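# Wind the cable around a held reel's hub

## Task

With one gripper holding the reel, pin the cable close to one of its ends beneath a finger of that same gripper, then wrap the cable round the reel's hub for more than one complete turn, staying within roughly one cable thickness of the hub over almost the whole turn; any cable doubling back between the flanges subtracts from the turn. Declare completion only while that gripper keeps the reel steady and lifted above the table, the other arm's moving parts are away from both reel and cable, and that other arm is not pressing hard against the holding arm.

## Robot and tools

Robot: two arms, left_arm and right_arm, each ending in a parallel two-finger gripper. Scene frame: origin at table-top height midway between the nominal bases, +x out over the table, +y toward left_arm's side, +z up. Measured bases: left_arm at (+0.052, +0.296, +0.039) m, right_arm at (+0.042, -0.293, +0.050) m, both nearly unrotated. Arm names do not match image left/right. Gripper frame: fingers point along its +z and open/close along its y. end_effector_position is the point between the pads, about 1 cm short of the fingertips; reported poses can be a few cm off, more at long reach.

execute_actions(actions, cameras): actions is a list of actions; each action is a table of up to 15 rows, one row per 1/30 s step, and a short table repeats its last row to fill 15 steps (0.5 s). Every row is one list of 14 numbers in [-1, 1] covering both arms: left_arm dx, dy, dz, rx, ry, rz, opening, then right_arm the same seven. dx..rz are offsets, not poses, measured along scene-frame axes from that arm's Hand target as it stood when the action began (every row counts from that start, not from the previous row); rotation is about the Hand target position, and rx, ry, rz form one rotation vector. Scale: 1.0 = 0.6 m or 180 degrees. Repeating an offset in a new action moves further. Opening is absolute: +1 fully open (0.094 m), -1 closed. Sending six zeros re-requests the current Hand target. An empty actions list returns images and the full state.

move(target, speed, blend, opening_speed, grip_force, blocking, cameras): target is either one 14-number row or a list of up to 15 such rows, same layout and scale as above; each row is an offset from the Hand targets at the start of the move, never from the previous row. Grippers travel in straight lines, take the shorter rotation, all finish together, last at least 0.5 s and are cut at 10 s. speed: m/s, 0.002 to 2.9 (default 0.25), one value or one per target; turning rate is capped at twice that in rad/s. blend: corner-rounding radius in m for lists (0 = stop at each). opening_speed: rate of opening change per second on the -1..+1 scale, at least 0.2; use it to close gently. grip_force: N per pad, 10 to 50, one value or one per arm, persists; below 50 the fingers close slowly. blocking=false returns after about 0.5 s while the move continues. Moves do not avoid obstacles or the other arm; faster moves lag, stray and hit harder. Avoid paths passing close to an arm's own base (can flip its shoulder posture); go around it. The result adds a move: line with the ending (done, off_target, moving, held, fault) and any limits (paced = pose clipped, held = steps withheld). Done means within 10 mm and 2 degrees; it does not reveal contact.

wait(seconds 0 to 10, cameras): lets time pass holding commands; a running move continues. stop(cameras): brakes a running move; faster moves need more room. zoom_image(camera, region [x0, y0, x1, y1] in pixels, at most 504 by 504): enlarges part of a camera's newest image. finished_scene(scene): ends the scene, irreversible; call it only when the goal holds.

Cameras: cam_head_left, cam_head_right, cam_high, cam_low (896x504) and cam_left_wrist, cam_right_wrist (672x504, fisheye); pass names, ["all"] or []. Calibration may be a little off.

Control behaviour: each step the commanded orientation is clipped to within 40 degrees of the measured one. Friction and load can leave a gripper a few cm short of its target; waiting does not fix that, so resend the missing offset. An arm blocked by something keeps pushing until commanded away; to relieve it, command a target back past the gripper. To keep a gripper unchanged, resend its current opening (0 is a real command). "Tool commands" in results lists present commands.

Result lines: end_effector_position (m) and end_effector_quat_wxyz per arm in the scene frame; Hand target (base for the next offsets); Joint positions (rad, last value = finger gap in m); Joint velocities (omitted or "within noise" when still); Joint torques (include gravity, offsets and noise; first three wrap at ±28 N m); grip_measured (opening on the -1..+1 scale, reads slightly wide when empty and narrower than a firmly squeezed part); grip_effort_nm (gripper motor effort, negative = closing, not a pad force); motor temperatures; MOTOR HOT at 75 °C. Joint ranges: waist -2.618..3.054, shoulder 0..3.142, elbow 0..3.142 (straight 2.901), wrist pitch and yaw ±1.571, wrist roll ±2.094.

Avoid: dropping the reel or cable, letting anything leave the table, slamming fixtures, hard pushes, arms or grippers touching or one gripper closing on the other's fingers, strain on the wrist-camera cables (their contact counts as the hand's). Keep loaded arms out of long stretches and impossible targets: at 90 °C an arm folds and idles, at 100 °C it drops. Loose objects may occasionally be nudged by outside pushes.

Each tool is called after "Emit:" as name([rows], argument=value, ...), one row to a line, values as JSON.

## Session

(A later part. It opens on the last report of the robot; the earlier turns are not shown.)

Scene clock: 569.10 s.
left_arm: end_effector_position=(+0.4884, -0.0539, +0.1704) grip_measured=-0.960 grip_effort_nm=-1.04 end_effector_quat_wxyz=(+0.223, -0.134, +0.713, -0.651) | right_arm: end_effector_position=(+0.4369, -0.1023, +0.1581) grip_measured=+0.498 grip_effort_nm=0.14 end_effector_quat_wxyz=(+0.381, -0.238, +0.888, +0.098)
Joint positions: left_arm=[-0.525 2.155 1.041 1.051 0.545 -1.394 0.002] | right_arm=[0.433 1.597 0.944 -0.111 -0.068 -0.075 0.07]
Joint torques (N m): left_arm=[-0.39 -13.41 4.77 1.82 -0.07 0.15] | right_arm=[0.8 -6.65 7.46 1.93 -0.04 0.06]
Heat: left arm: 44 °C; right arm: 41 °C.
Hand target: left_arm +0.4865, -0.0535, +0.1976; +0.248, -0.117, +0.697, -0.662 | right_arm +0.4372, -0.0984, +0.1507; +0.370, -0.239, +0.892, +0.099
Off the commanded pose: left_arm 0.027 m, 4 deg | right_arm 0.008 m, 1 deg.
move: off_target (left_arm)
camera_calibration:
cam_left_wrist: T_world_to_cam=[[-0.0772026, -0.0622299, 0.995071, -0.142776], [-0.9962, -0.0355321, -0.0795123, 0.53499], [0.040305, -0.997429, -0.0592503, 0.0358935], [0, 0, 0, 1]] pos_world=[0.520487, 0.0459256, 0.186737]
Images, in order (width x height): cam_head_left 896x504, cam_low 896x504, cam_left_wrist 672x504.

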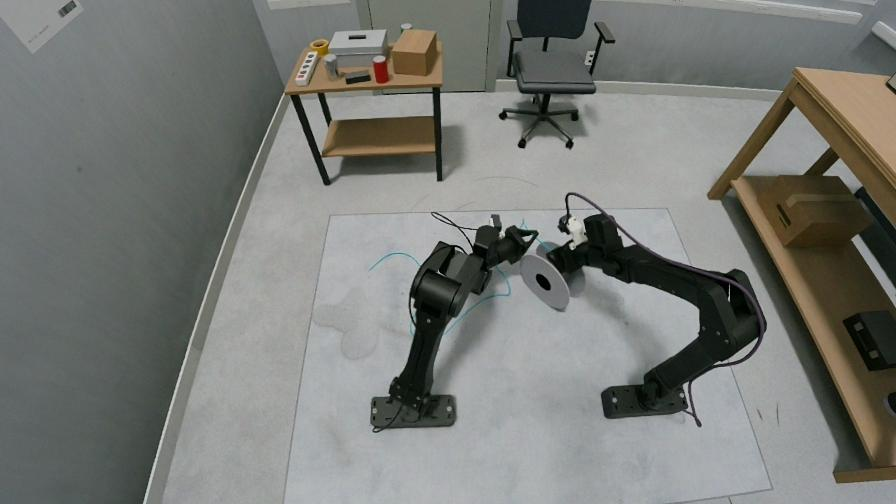

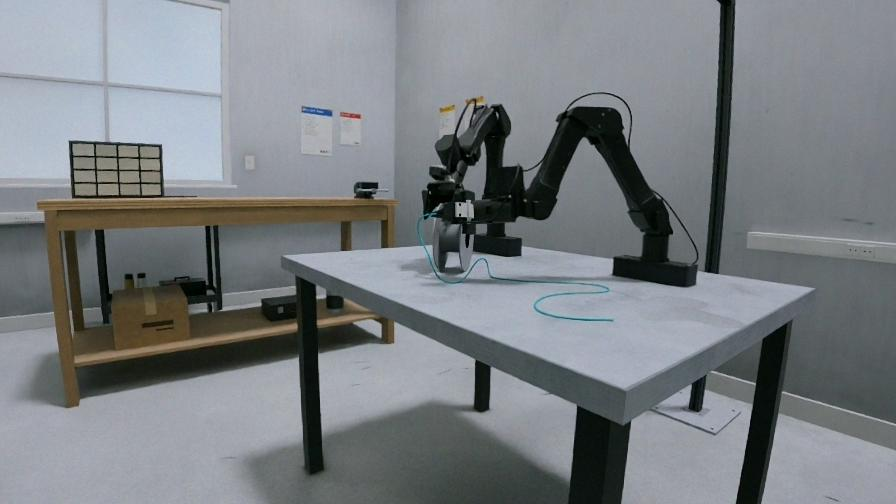

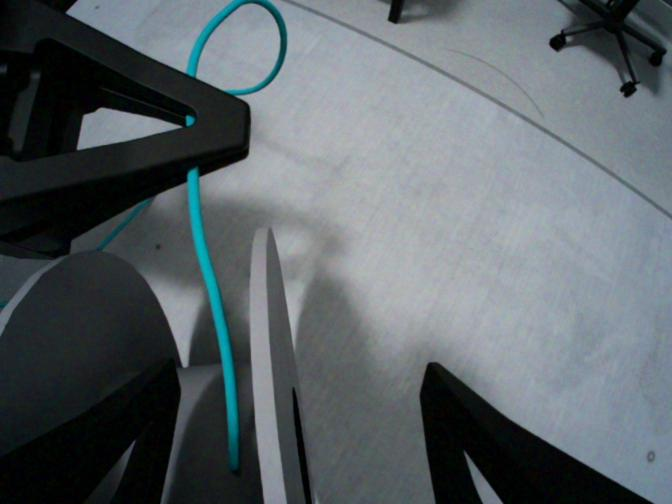

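Emit:
move(target=[-0.0238,-0.0022,0.0067,0,0,0,-0.96, 0,0,0,0,0,0,0.5], speed=0.06, cameras=["cam_left_wrist","cam_head_left"])

Scene clock: 586.93 s.
left_arm: end_effector_position=(+0.4752, -0.0543, +0.1738) grip_measured=-0.960 grip_effort_nm=-1.04 end_effector_quat_wxyz=(+0.224, -0.135, +0.714, -0.649) | right_arm: end_effector_position=(+0.4369, -0.1024, +0.1581) grip_measured=+0.498 grip_effort_nm=0.13 end_effector_quat_wxyz=(+0.381, -0.238, +0.888, +0.098)
Joint positions: left_arm=[-0.543 2.113 0.989 1.059 0.524 -1.394 0.002] | right_arm=[0.433 1.597 0.944 -0.111 -0.068 -0.075 0.07]
Joint torques (N m): left_arm=[-0.64 -13.29 4.59 1.84 -0.05 0.14] | right_arm=[0.79 -6.65 7.49 1.92 -0.05 0.07]
Heat: left arm: 41 °C; right arm: 41 °C.
Hand target: left_arm +0.4723, -0.0548, +0.2014; +0.248, -0.117, +0.697, -0.662 | right_arm +0.4373, -0.0984, +0.1509; +0.370, -0.239, +0.892, +0.099
Off the commanded pose: left_arm 0.028 m, 4 deg | right_arm 0.008 m, 1 deg.
move: off_target (left_arm)
camera_calibration:
cam_left_wrist: T_world_to_cam=[[-0.075067, -0.0650665, 0.995053, -0.148267], [-0.996256, -0.0380132, -0.0776435, 0.521695], [0.0428772, -0.997157, -0.0619694, 0.035437], [0, 0, 0, 1]] pos_world=[0.507093, 0.0455203, 0.190236]
Images, in order (width x height): cam_head_left 896x504, cam_left_wrist 672x504.

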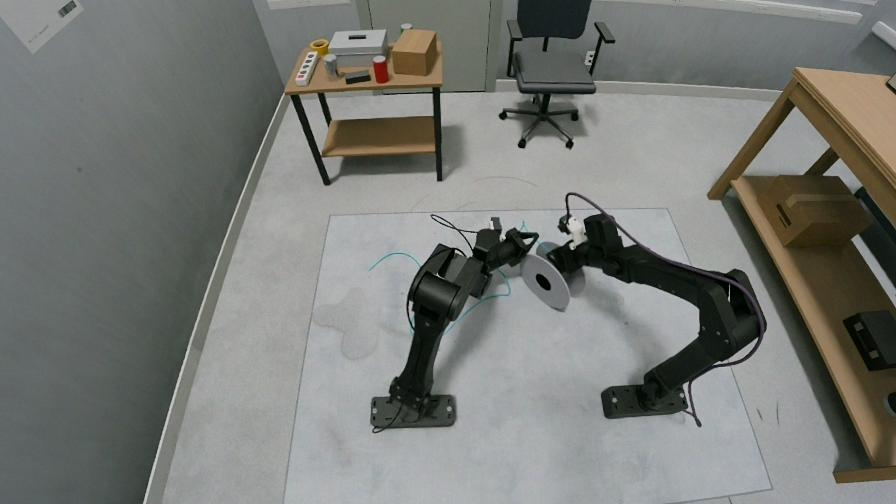

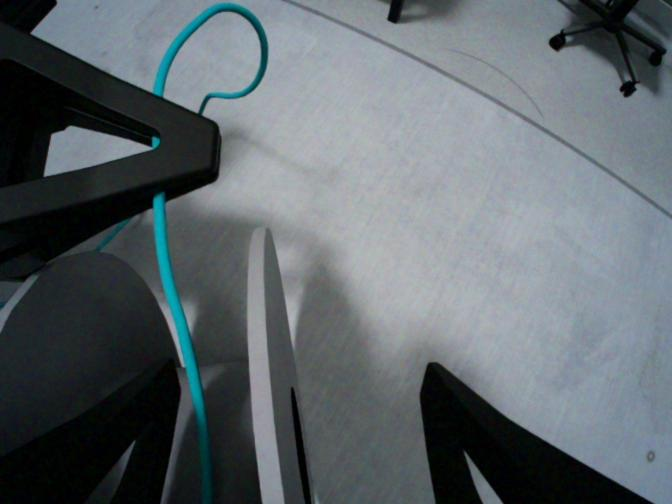

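Emit:
move(target=[0,0,0,0,0,0,-0.96, -0.00625,0.0108,0,0,0,0.0333,0.5], speed=0.06, cameras=["cam_left_wrist","cam_head_left"])

Scene clock: 597.73 s.
left_arm: end_effector_position=(+0.4754, -0.0542, +0.1738) grip_measured=-0.960 grip_effort_nm=-1.04 end_effector_quat_wxyz=(+0.224, -0.136, +0.714, -0.649) | right_arm: end_effector_position=(+0.4320, -0.0943, +0.1580) grip_measured=+0.498 grip_effort_nm=0.14 end_effector_quat_wxyz=(+0.378, -0.280, +0.875, +0.112)
Joint positions: left_arm=[-0.543 2.113 0.989 1.059 0.522 -1.394 0.002] | right_arm=[0.428 1.598 0.944 -0.114 -0.131 -0.148 0.07]
Joint torques (N m): left_arm=[-0.58 -13.12 4.56 1.83 -0.05 0.16] | right_arm=[-0.5 -6.27 8.03 1.82 -0.3 -0.07]
Heat: left arm: 45 °C; right arm: 41 °C.
Hand target: left_arm +0.4723, -0.0548, +0.2014; +0.248, -0.117, +0.697, -0.662 | right_arm +0.4335, -0.0919, +0.1508; +0.365, -0.286, +0.878, +0.118
Off the commanded pose: left_arm 0.028 m, 4 deg | right_arm 0.008 m, 2 deg.
move: off_target (left_arm)
camera_calibration:
cam_left_wrist: T_world_to_cam=[[-0.0750692, -0.0652843, 0.995039, -0.148232], [-0.99619, -0.0394985, -0.0777475, 0.521859], [0.0443782, -0.997085, -0.0620704, 0.034884], [0, 0, 0, 1]] pos_world=[0.507195, 0.0457178, 0.190235]
Images, in order (width x height): cam_head_left 896x504, cam_left_wrist 672x504.

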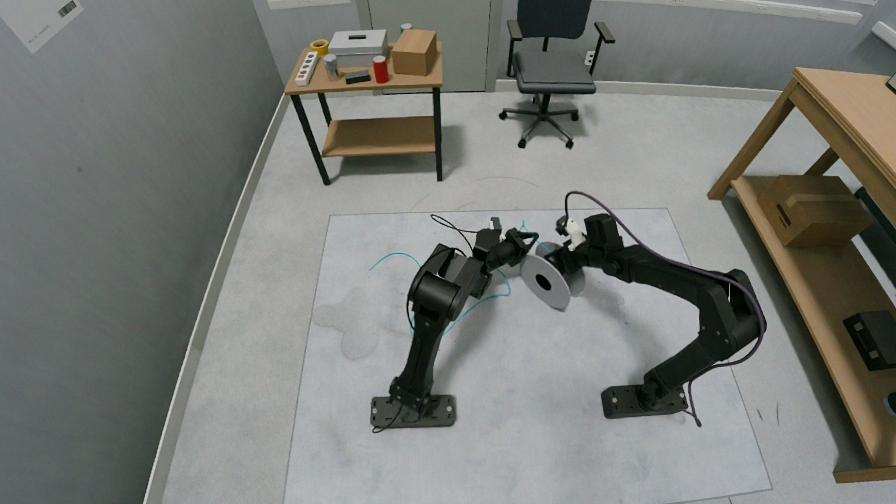

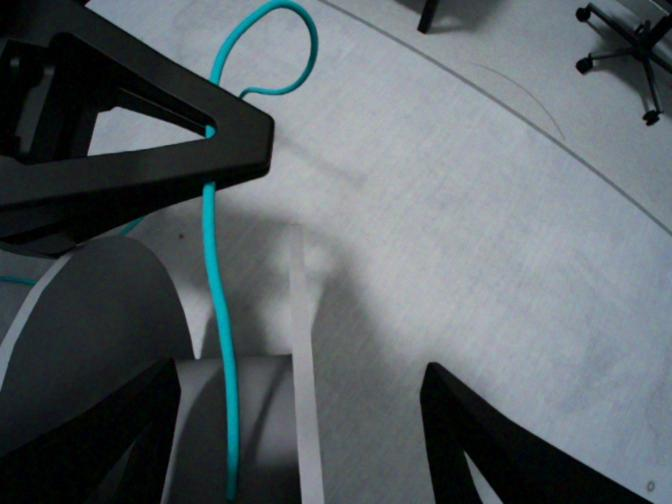

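Emit:
move(target=[0,0,0,0,0,0,-0.96, 0,0,0,0,0,0,-0.6], opening_speed=0.6, cameras=["cam_left_wrist"])

Scene clock: 601.43 s.
left_arm: end_effector_position=(+0.4763, -0.0537, +0.1741) grip_measured=-0.960 grip_effort_nm=-1.04 end_effector_quat_wxyz=(+0.226, -0.137, +0.713, -0.649) | right_arm: end_effector_position=(+0.4312, -0.0939, +0.1567) grip_measured=-0.598 grip_effort_nm=-0.12 end_effector_quat_wxyz=(+0.376, -0.282, +0.875, +0.113)
Joint positions: left_arm=[-0.543 2.113 0.989 1.061 0.517 -1.394 0.002] | right_arm=[0.428 1.6 0.944 -0.117 -0.135 -0.151 0.019]
Joint torques (N m): left_arm=[-0.54 -13.18 4.66 1.81 -0.02 0.17] | right_arm=[-0.5 -6.43 8.01 1.83 -0.26 -0.06]
Heat: left arm: 45 °C; right arm: 41 °C.
Hand target: left_arm +0.4723, -0.0548, +0.2015; +0.248, -0.117, +0.697, -0.662 | right_arm +0.4335, -0.0918, +0.1509; +0.365, -0.286, +0.878, +0.118
Off the commanded pose: left_arm 0.028 m, 4 deg | right_arm 0.007 m, 2 deg.
move: off_target (left_arm)
camera_calibration:
cam_left_wrist: T_world_to_cam=[[-0.0761248, -0.0652362, 0.994962, -0.148012], [-0.995855, -0.0448507, -0.0791338, 0.522568], [0.0497871, -0.996861, -0.0615515, 0.0327298], [0, 0, 0, 1]] pos_world=[0.507505, 0.0464088, 0.190634]
Images, in order (width x height): cam_left_wrist 672x504.

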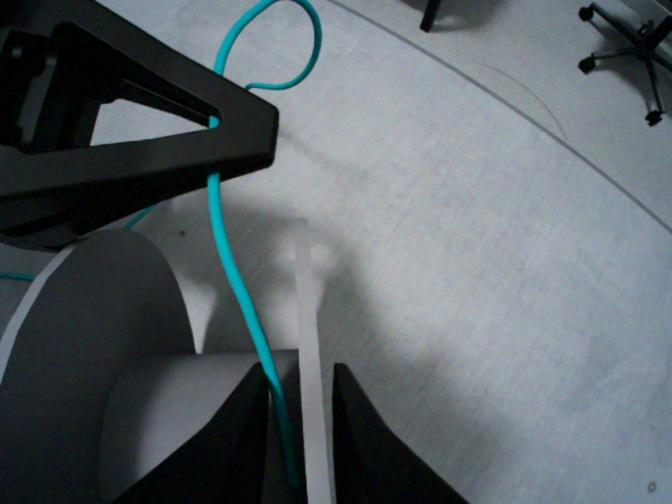

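Emit:
move(target=[0,0,0,0,0,0,-0.96, 0,0,0,0,0,0,-1], opening_speed=0.4, cameras=["cam_left_wrist","cam_head_left","cam_low"])

Scene clock: 603.97 s.
left_arm: end_effector_position=(+0.4770, -0.0534, +0.1754) grip_measured=-0.959 grip_effort_nm=-0.98 end_effector_quat_wxyz=(+0.231, -0.135, +0.712, -0.649) | right_arm: end_effector_position=(+0.4319, -0.0948, +0.1572) grip_measured=-0.857 grip_effort_nm=-1.01 end_effector_quat_wxyz=(+0.377, -0.290, +0.873, +0.109)
Joint positions: left_arm=[-0.543 2.113 0.989 1.066 0.513 -1.388 0.002] | right_arm=[0.425 1.6 0.946 -0.118 -0.136 -0.172 0.007]
Joint torques (N m): left_arm=[-0.55 -13.07 4.64 1.78 0.05 0.08] | right_arm=[-0.2 -6.46 7.91 1.84 -0.24 0.16]
Motor temperatures (°C): left_arm=[29 46 40 38 27 28 33] | right_arm=[30 40 41 39 27 26 31]
Heat: left arm: 46 °C; right arm: 41 °C.
Hand target: left_arm +0.4723, -0.0548, +0.2014; +0.248, -0.117, +0.697, -0.662 | right_arm +0.4335, -0.0918, +0.1509; +0.365, -0.286, +0.878, +0.118
Off the commanded pose: left_arm 0.027 m, 4 deg | right_arm 0.007 m, 2 deg.
move: off_target (left_arm)
camera_calibration:
cam_left_wrist: T_world_to_cam=[[-0.0861698, -0.0659381, 0.994096, -0.144254], [-0.994821, -0.0483002, -0.0894363, 0.524431], [0.0539123, -0.996654, -0.0614346, 0.0310885], [0, 0, 0, 1]] pos_world=[0.507609, 0.0468028, 0.192216]
Images, in order (width x height): cam_head_left 896x504, cam_low 896x504, cam_left_wrist 672x504.

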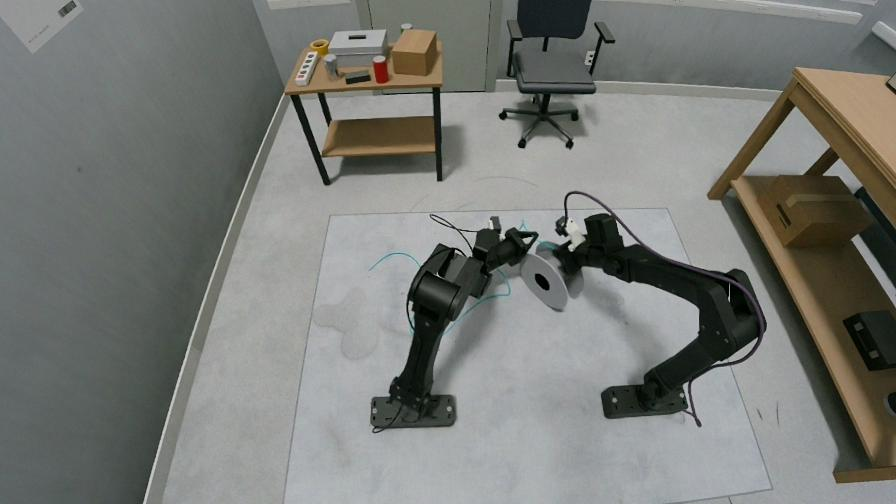

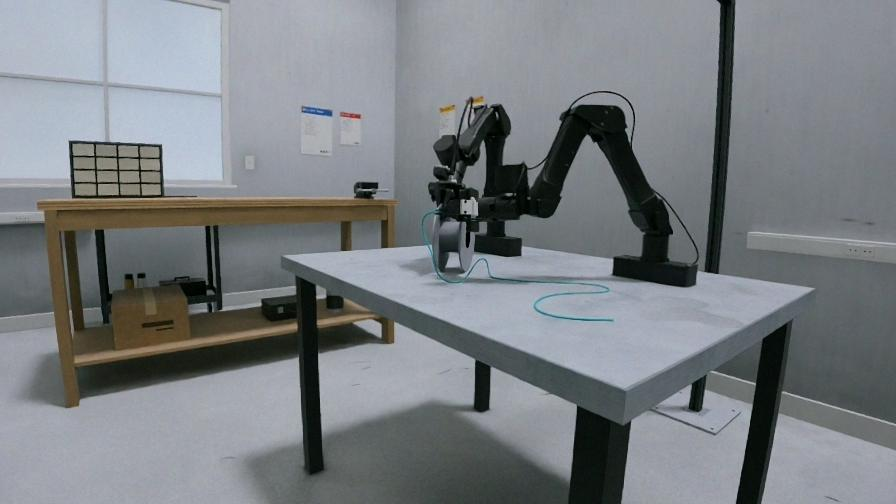

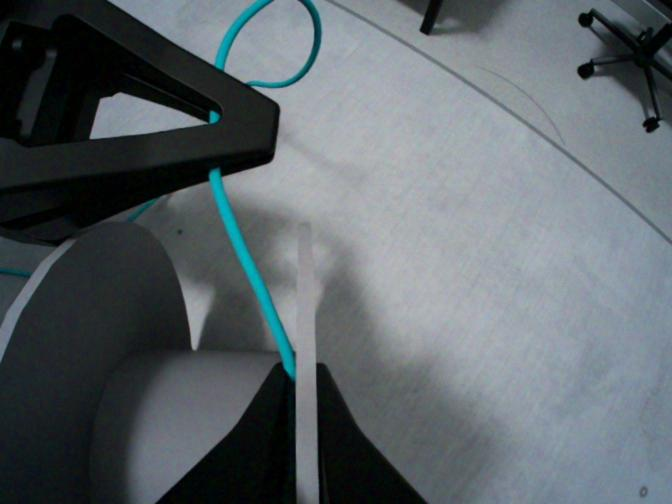

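Emit:
move([
  [0,0,0,0,0,0,-0.5, 0,0,0,0,0,0,-1],
  [-0.11,0.168,0.02,0,0,0,-0.5, 0,0,0,0,0,0,-1],
], speed=0.12, opening_speed=0.6, cameras=["cam_left_wrist","cam_head_left","cam_low"])

Scene clock: 618.27 s.
left_arm: end_effector_position=(+0.4090, +0.0437, +0.1963) grip_measured=-0.503 grip_effort_nm=0.13 end_effector_quat_wxyz=(+0.230, -0.136, +0.709, -0.653) | right_arm: end_effector_position=(+0.4318, -0.0948, +0.1572) grip_measured=-0.859 grip_effort_nm=-1.02 end_effector_quat_wxyz=(+0.377, -0.287, +0.874, +0.110)
Joint positions: left_arm=[-0.366 1.768 0.553 1.16 0.692 -1.387 0.023] | right_arm=[0.425 1.6 0.946 -0.119 -0.137 -0.164 0.007]
Joint torques (N m): left_arm=[0.64 -8.99 4.22 1.79 0.14 0.1] | right_arm=[-0.2 -6.46 7.91 1.86 -0.24 0.09]
Heat: left arm: 47 °C; right arm: 43 °C.
Hand target: left_arm +0.4063, +0.0460, +0.2134; +0.248, -0.117, +0.697, -0.662 | right_arm +0.4334, -0.0918, +0.1509; +0.365, -0.286, +0.878, +0.118
Off the commanded pose: left_arm 0.017 m, 3 deg | right_arm 0.007 m, 2 deg.
move: off_target (left_arm)
camera_calibration:
cam_left_wrist: T_world_to_cam=[[-0.085465, -0.0554014, 0.9948, -0.165358], [-0.994973, -0.0475703, -0.0881291, 0.463231], [0.0522054, -0.99733, -0.0510573, 0.131484], [0, 0, 0, 1]] pos_world=[0.439906, 0.144008, 0.212036]
Images, in order (width x height): cam_head_left 896x504, cam_low 896x504, cam_left_wrist 672x504.

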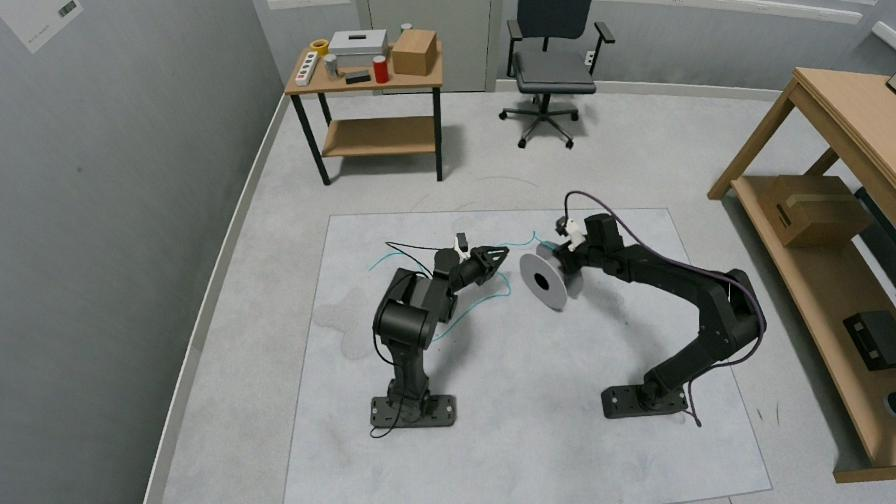

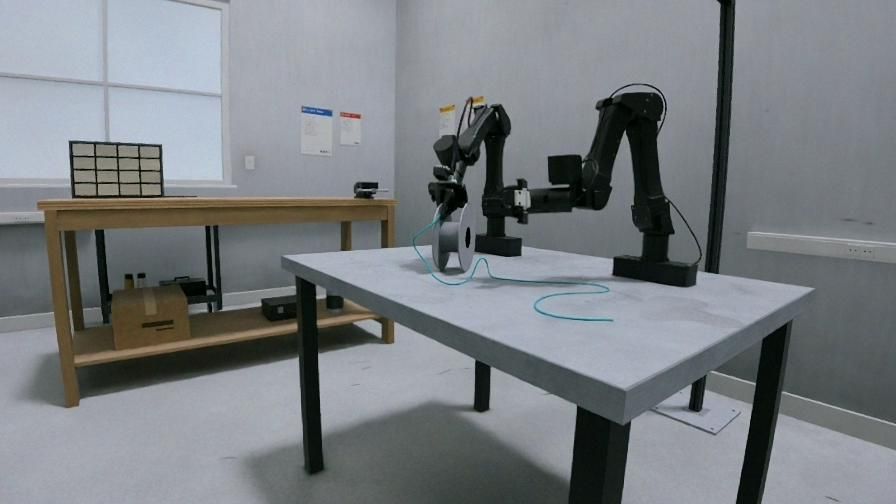

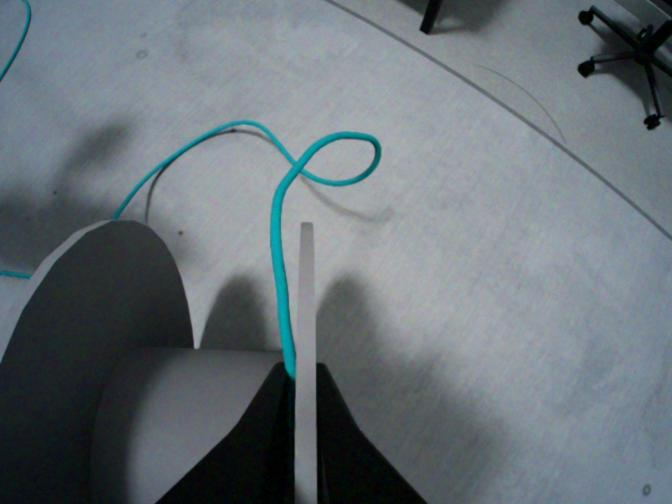

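Emit:
move(target=[0,0,0,0,0,0,-0.5, 0,0,0.05,0,0,0,-1], speed=0.06, cameras=["cam_left_wrist","cam_low"])

Scene clock: 623.23 s.
left_arm: end_effector_position=(+0.4090, +0.0436, +0.1963) grip_measured=-0.503 grip_effort_nm=0.13 end_effector_quat_wxyz=(+0.229, -0.136, +0.709, -0.653) | right_arm: end_effector_position=(+0.4224, -0.0985, +0.1576) grip_measured=-0.860 grip_effort_nm=-1.02 end_effector_quat_wxyz=(+0.335, -0.288, +0.891, +0.108)
Joint positions: left_arm=[-0.366 1.768 0.553 1.16 0.693 -1.387 0.023] | right_arm=[0.425 1.6 1.012 -0.275 -0.139 -0.162 0.007]
Joint torques (N m): left_arm=[0.57 -8.94 4.25 1.79 0.1 0.12] | right_arm=[-0.21 -10.7 9.06 2.11 -0.24 0.04]
Heat: left arm: 45 °C; right arm: 43 °C.
Hand target: left_arm +0.4063, +0.0460, +0.2134; +0.248, -0.117, +0.697, -0.662 | right_arm +0.4335, -0.0918, +0.1809; +0.365, -0.286, +0.878, +0.118
Off the commanded pose: left_arm 0.017 m, 4 deg | right_arm 0.027 m, 4 deg.
move: off_target (left_arm, right_arm)
camera_calibration:
cam_left_wrist: T_world_to_cam=[[-0.0854884, -0.0553679, 0.9948, -0.165358], [-0.994991, -0.0471722, -0.0881304, 0.463177], [0.0518065, -0.997351, -0.0510579, 0.131564], [0, 0, 0, 1]] pos_world=[0.439905, 0.143909, 0.212036]
Images, in order (width x height): cam_low 896x504, cam_left_wrist 672x504.

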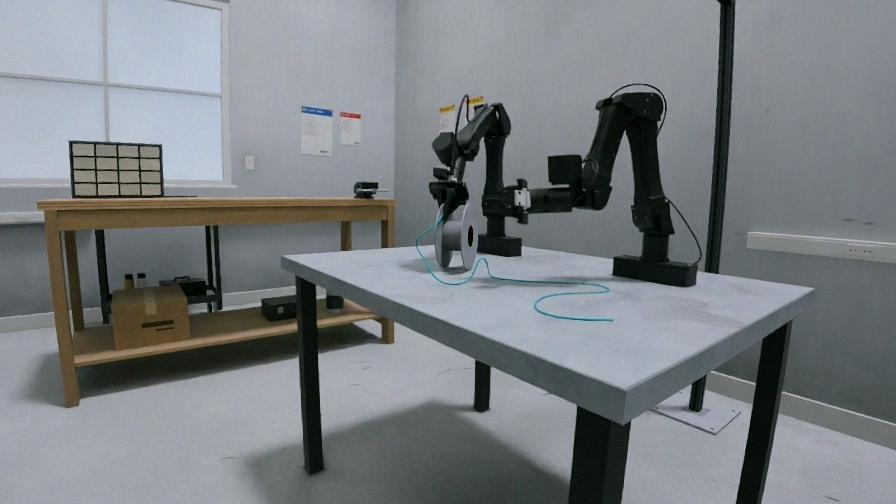

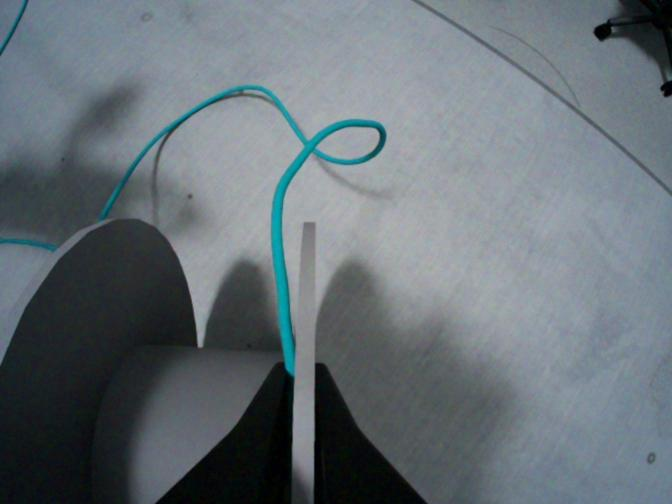

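Emit:
move(target=[0,0,0,0,0,0,-0.5, 0.01,0,0.06,0,0,0,-1], speed=0.08, cameras=["cam_left_wrist","cam_low"])

Scene clock: 626.33 s.
left_arm: end_effector_position=(+0.4090, +0.0436, +0.1963) grip_measured=-0.503 grip_effort_nm=0.13 end_effector_quat_wxyz=(+0.229, -0.136, +0.709, -0.653) | right_arm: end_effector_position=(+0.4299, -0.0952, +0.1898) grip_measured=-0.860 grip_effort_nm=-1.02 end_effector_quat_wxyz=(+0.332, -0.288, +0.892, +0.107)
Joint positions: left_arm=[-0.366 1.768 0.553 1.16 0.693 -1.387 0.023] | right_arm=[0.425 1.6 1.15 -0.421 -0.139 -0.162 0.007]
Joint torques (N m): left_arm=[0.55 -8.91 4.22 1.8 0.12 0.09] | right_arm=[-0.9 -11.97 9.09 2.01 -0.28 -0.02]
Heat: left arm: 44 °C; right arm: 43 °C.
Hand target: left_arm +0.4063, +0.0460, +0.2134; +0.248, -0.117, +0.697, -0.662 | right_arm +0.4394, -0.0918, +0.2168; +0.365, -0.286, +0.878, +0.118
Off the commanded pose: left_arm 0.017 m, 4 deg | right_arm 0.029 m, 4 deg.
move: off_target (left_arm, right_arm)
camera_calibration:
cam_left_wrist: T_world_to_cam=[[-0.0854884, -0.0553679, 0.9948, -0.165358], [-0.994991, -0.0471722, -0.0881304, 0.463177], [0.0518065, -0.997351, -0.0510579, 0.131564], [0, 0, 0, 1]] pos_world=[0.439905, 0.143909, 0.212036]
Images, in order (width x height): cam_low 896x504, cam_left_wrist 672x504.

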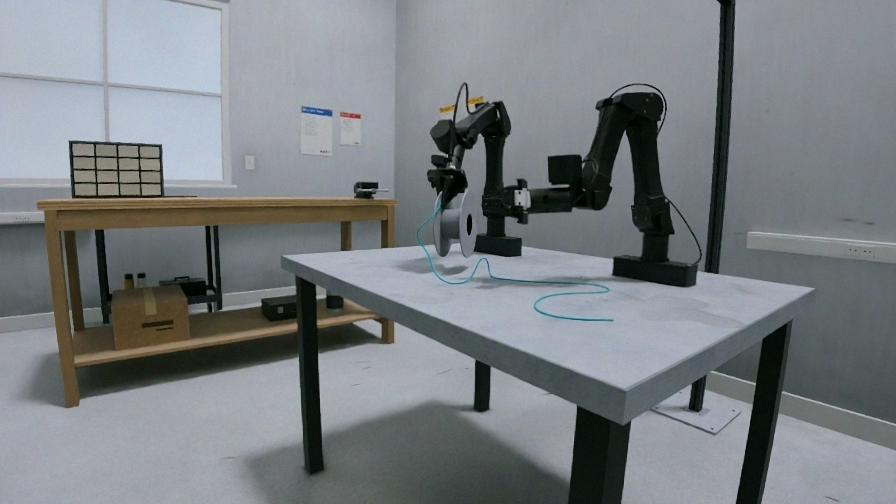

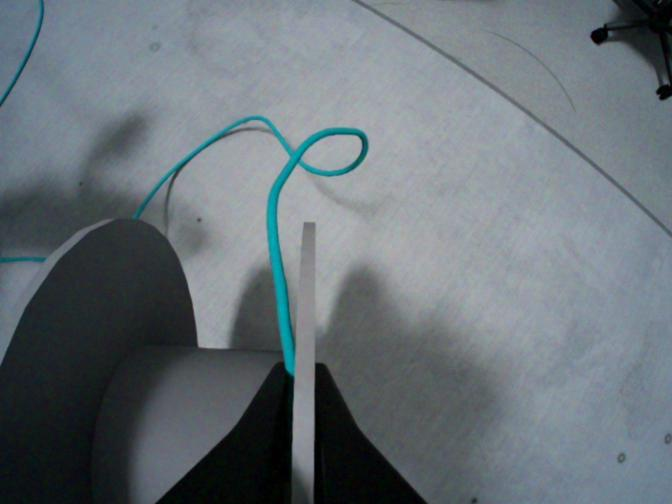

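Emit:
move(target=[-0.05,0.085,0.05,0.2194,-0.380,0,-0.5, 0.0333,0.052,0.26,0,0,-0.0333,-1], speed=0.12, cameras=["cam_left_wrist","cam_low","cam_head_left","cam_right_wrist"])

Scene clock: 641.30 s.
left_arm: end_effector_position=(+0.3796, +0.0945, +0.2368) grip_measured=-0.503 grip_effort_nm=0.13 end_effector_quat_wxyz=(+0.605, +0.347, +0.620, -0.359) | right_arm: end_effector_position=(+0.4533, -0.0684, +0.3638) grip_measured=-0.860 grip_effort_nm=-1.02 end_effector_quat_wxyz=(+0.356, -0.243, +0.898, +0.092)
Joint positions: left_arm=[-0.208 1.477 0.439 1.022 0.854 -0.012 0.023] | right_arm=[0.504 1.784 2.04 -1.075 -0.017 -0.03 0.007]
Joint torques (N m): left_arm=[0.59 -6.72 4.98 1.46 0.11 0.13] | right_arm=[0.77 -9.33 8.88 2.12 -0.04 0.12]
Heat: left arm: 42 °C; right arm: 43 °C.
Hand target: left_arm +0.3763, +0.0970, +0.2434; +0.613, +0.353, +0.612, -0.353 | right_arm +0.4595, -0.0606, +0.3728; +0.370, -0.239, +0.892, +0.099
Off the commanded pose: left_arm 0.008 m, 2 deg | right_arm 0.013 m, 2 deg.
move: off_target (right_arm)
camera_calibration:
cam_left_wrist: T_world_to_cam=[[-0.880655, -0.468325, 0.0715414, 0.35413], [-0.273474, 0.379215, -0.883973, 0.314062], [0.386857, -0.79804, -0.462032, 0.137264], [0, 0, 0, 1]] pos_world=[0.344652, 0.156293, 0.315708]
cam_right_wrist: T_world_to_cam=[[0.511814, -0.855263, 0.0810645, -0.328309], [-0.818864, -0.514207, -0.255057, 0.466083], [0.259825, 0.0641608, -0.963522, 0.33914], [0, 0, 0, 1]] pos_world=[0.461574, -0.0628877, 0.472261]
Images, in order (width x height): cam_head_left 896x504, cam_low 896x504, cam_left_wrist 672x504, cam_right_wrist 672x504.

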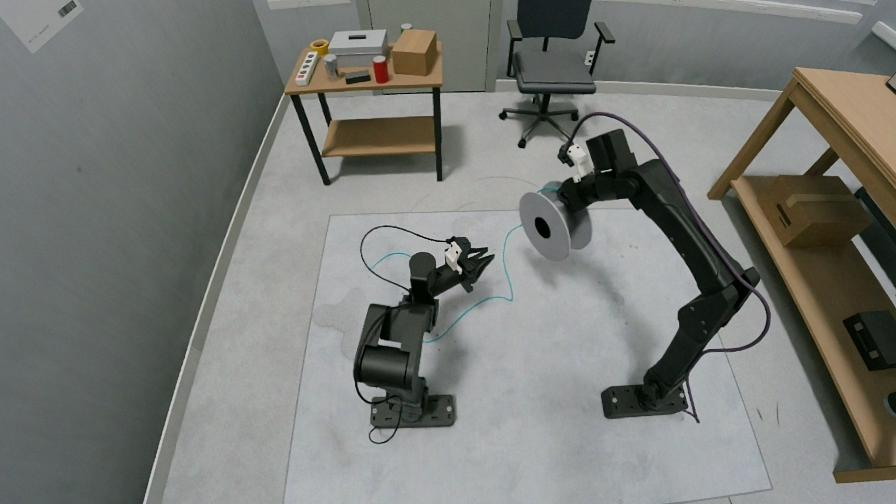

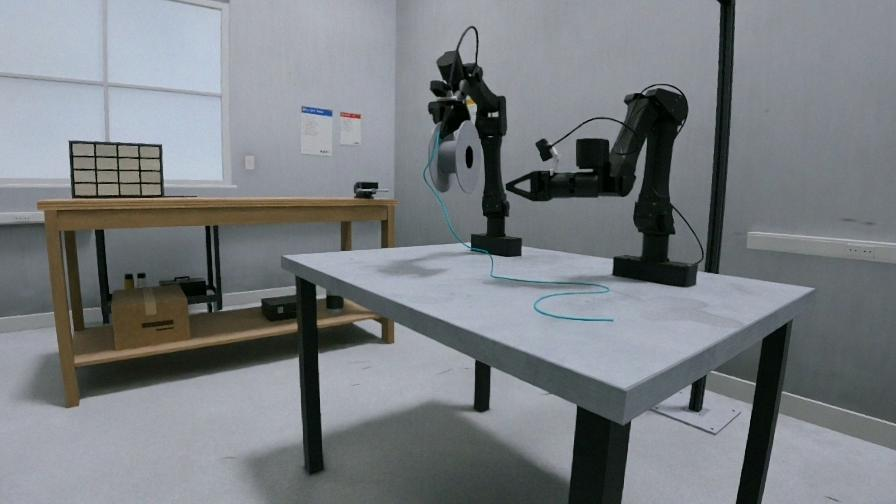

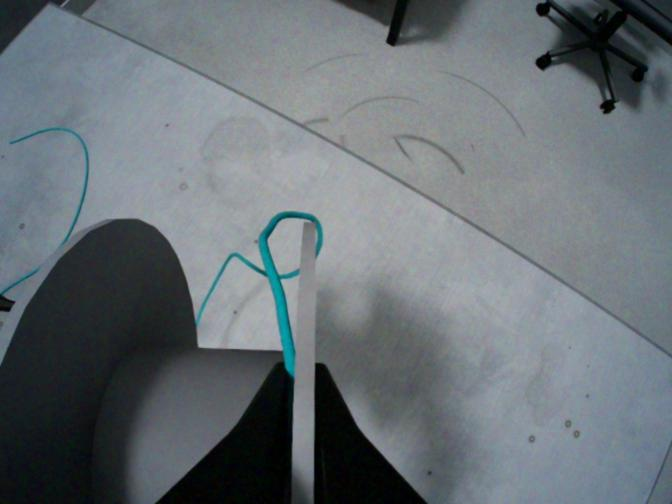

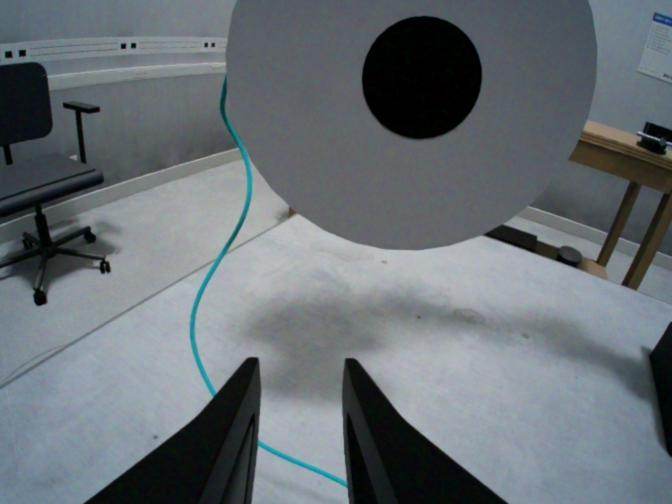

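Emit:
move(target=[0.157,0.01,0.035,0.25,-0.433,0,0.2, 0,0,-0.035,0,0,0,-1], speed=0.2, cameras=["cam_left_wrist","cam_low","cam_head_left","cam_right_wrist"])

Scene clock: 675.10 s.
left_arm: end_effector_position=(+0.4652, +0.1020, +0.2575) grip_measured=+0.197 grip_effort_nm=0.13 end_effector_quat_wxyz=(+0.681, +0.684, +0.190, +0.179) | right_arm: end_effector_position=(+0.4587, -0.0655, +0.3356) grip_measured=-0.860 grip_effort_nm=-1.02 end_effector_quat_wxyz=(+0.343, -0.244, +0.903, +0.089)
Joint positions: left_arm=[-0.136 1.718 0.795 0.91 0.921 1.567 0.056] | right_arm=[0.504 1.784 1.936 -0.998 -0.017 -0.03 0.007]
Joint torques (N m): left_arm=[0.73 -6.45 8.43 1.4 0.15 0.03] | right_arm=[0.77 -13.76 6.04 2.35 -0.04 0.11]
Motor temperatures (°C): left_arm=[29 38 40 39 27 28 32] | right_arm=[30 42 43 42 27 26 33]
Heat: left arm: 40 °C; right arm: 43 °C.
Hand target: left_arm +0.4705, +0.1031, +0.2643; +0.683, +0.683, +0.183, +0.183 | right_arm +0.4594, -0.0606, +0.3518; +0.370, -0.239, +0.892, +0.099
Off the commanded pose: left_arm 0.009 m, 1 deg | right_arm 0.017 m, 4 deg.
move: off_target (right_arm)
camera_calibration:
cam_left_wrist: T_world_to_cam=[[-0.0747334, 0.00837943, -0.997168, 0.283189], [0.537627, 0.842528, -0.0332129, -0.290528], [0.839864, -0.538587, -0.06747, -0.219157], [0, 0, 0, 1]] pos_world=[0.361422, 0.12437, 0.257951]
cam_right_wrist: T_world_to_cam=[[0.513731, -0.854233, 0.0797895, -0.326688], [-0.824731, -0.517328, -0.228452, 0.458381], [0.236428, 0.0515579, -0.97028, 0.322503], [0, 0, 0, 1]] pos_world=[0.469622, -0.0585618, 0.443703]
Images, in order (width x height): cam_head_left 896x504, cam_low 896x504, cam_left_wrist 672x504, cam_right_wrist 672x504.

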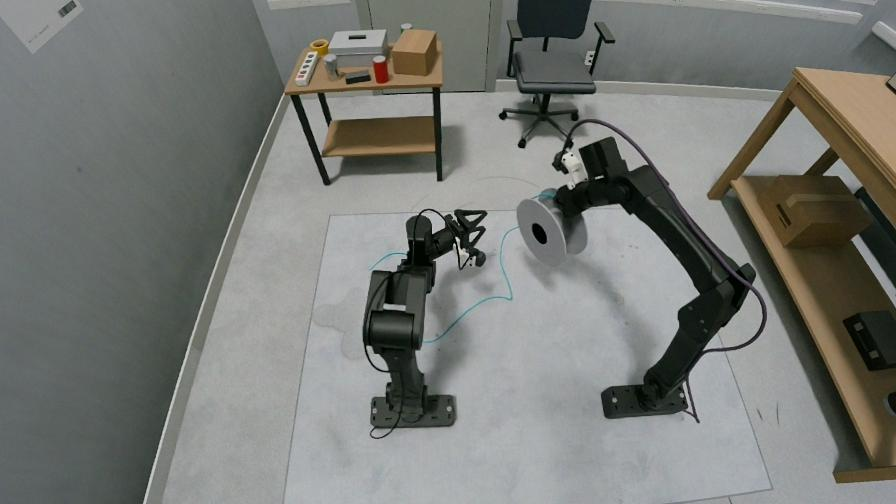

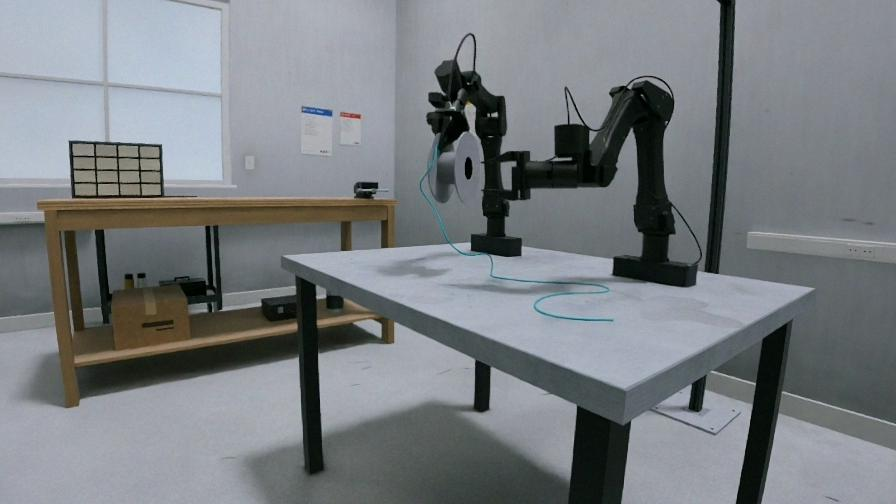

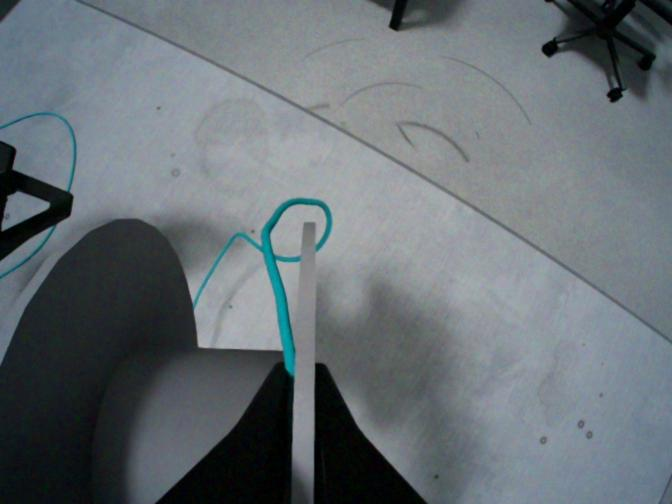

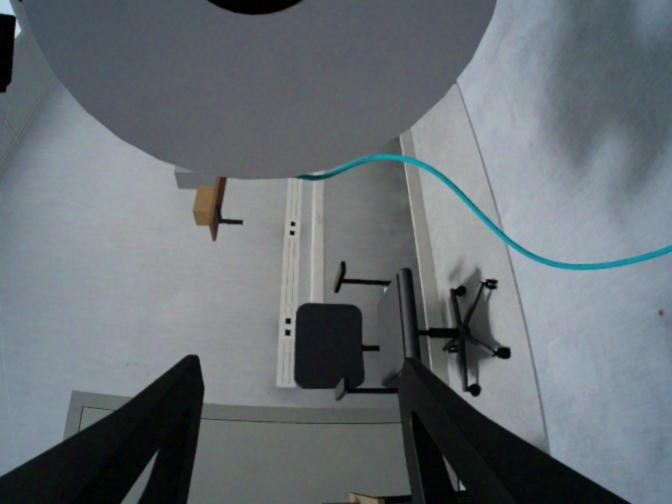

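Emit:
move(target=[-0.013,-0.0075,-0.125,-0.1944,0.3368,0,0.2, 0,0,0,0,0,0,-1], speed=0.2, cameras=["cam_right_wrist"])

Scene clock: 697.07 s.
left_arm: end_effector_position=(+0.4651, +0.1020, +0.1923) grip_measured=+0.197 grip_effort_nm=0.13 end_effector_quat_wxyz=(+0.665, +0.455, +0.542, -0.238) | right_arm: end_effector_position=(+0.4587, -0.0655, +0.3356) grip_measured=-0.860 grip_effort_nm=-1.02 end_effector_quat_wxyz=(+0.343, -0.244, +0.903, +0.089)
Joint positions: left_arm=[-0.136 1.941 0.712 1.225 0.921 0.358 0.056] | right_arm=[0.504 1.784 1.936 -0.998 -0.017 -0.03 0.007]
Joint torques (N m): left_arm=[-0.73 -6.82 3.92 1.65 -0.01 -0.09] | right_arm=[0.8 -13.76 6.04 2.36 -0.03 0.11]
Heat: left arm: 40 °C; right arm: 44 °C.
Hand target: left_arm +0.4628, +0.0986, +0.1894; +0.665, +0.454, +0.541, -0.242 | right_arm +0.4594, -0.0606, +0.3518; +0.370, -0.239, +0.892, +0.099
Off the commanded pose: left_arm 0.005 m, 0 deg | right_arm 0.017 m, 4 deg.
move: off_target (right_arm)
camera_calibration:
cam_right_wrist: T_world_to_cam=[[0.513731, -0.854233, 0.0797895, -0.326688], [-0.824731, -0.517328, -0.228452, 0.458381], [0.236428, 0.0515579, -0.97028, 0.322503], [0, 0, 0, 1]] pos_world=[0.469622, -0.0585618, 0.443703]
Images, in order (width x height): cam_right_wrist 672x504.

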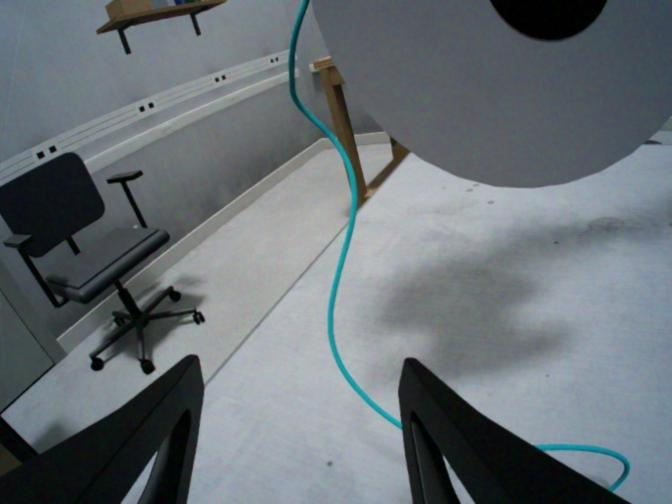

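Emit:
move(target=[0.064,-0.1747,-0.008,0,0,0,0.2, 0,0,0,0,0,0,-1], speed=0.15, cameras=["cam_right_wrist","cam_head_left","cam_left_wrist"])

Scene clock: 705.70 s.
left_arm: end_effector_position=(+0.4940, -0.0041, +0.1815) grip_measured=+0.197 grip_effort_nm=0.13 end_effector_quat_wxyz=(+0.661, +0.459, +0.541, -0.244) | right_arm: end_effector_position=(+0.4587, -0.0655, +0.3356) grip_measured=-0.860 grip_effort_nm=-1.02 end_effector_quat_wxyz=(+0.343, -0.244, +0.903, +0.089)
Joint positions: left_arm=[-0.402 2.116 0.963 1.143 0.671 0.356 0.056] | right_arm=[0.504 1.784 1.936 -0.998 -0.017 -0.03 0.007]
Joint torques (N m): left_arm=[-0.01 -8.44 7.34 1.5 -0.09 -0.07] | right_arm=[0.79 -13.72 6.02 2.36 -0.04 0.11]
Heat: left arm: 39 °C; right arm: 45 °C.
Hand target: left_arm +0.5011, -0.0063, +0.1847; +0.665, +0.455, +0.541, -0.242 | right_arm +0.4594, -0.0606, +0.3518; +0.370, -0.239, +0.892, +0.099
Off the commanded pose: left_arm 0.008 m, 1 deg | right_arm 0.017 m, 4 deg.
move: off_target (right_arm)
camera_calibration:
cam_left_wrist: T_world_to_cam=[[-0.850156, -0.434043, -0.298062, 0.464768], [0.0183573, 0.541308, -0.840624, 0.182597], [0.52621, -0.720133, -0.452229, -0.0816004], [0, 0, 0, 1]] pos_world=[0.434713, 0.044125, 0.255123]
cam_right_wrist: T_world_to_cam=[[0.513731, -0.854233, 0.0797895, -0.326688], [-0.824731, -0.517328, -0.228452, 0.458381], [0.236428, 0.0515579, -0.97028, 0.322503], [0, 0, 0, 1]] pos_world=[0.469622, -0.0585618, 0.443703]
Images, in order (width x height): cam_head_left 896x504, cam_left_wrist 672x504, cam_right_wrist 672x504.

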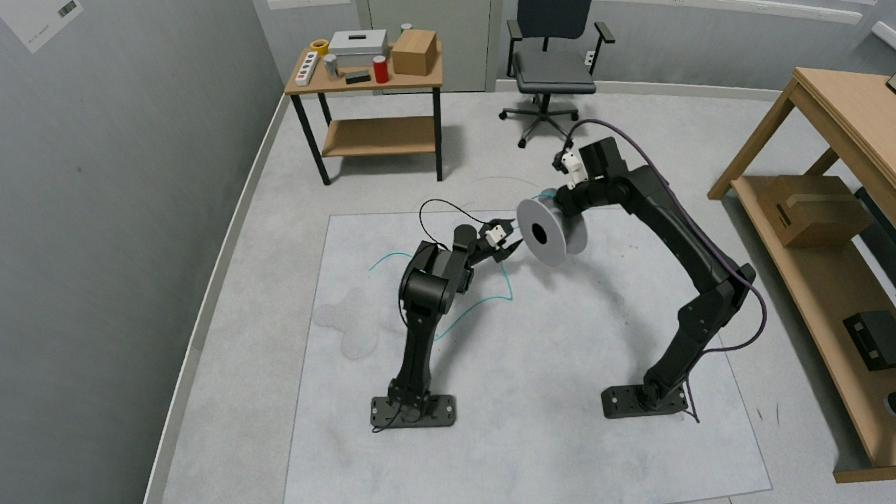

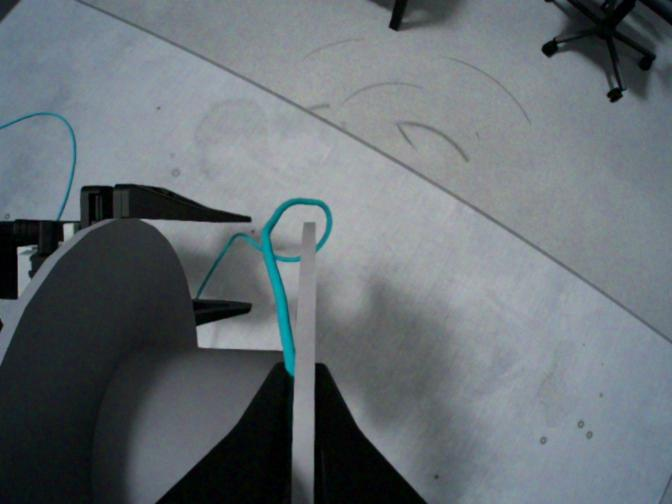

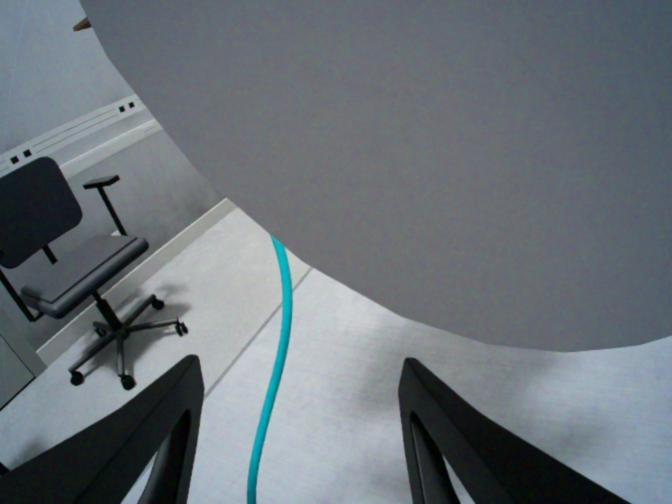

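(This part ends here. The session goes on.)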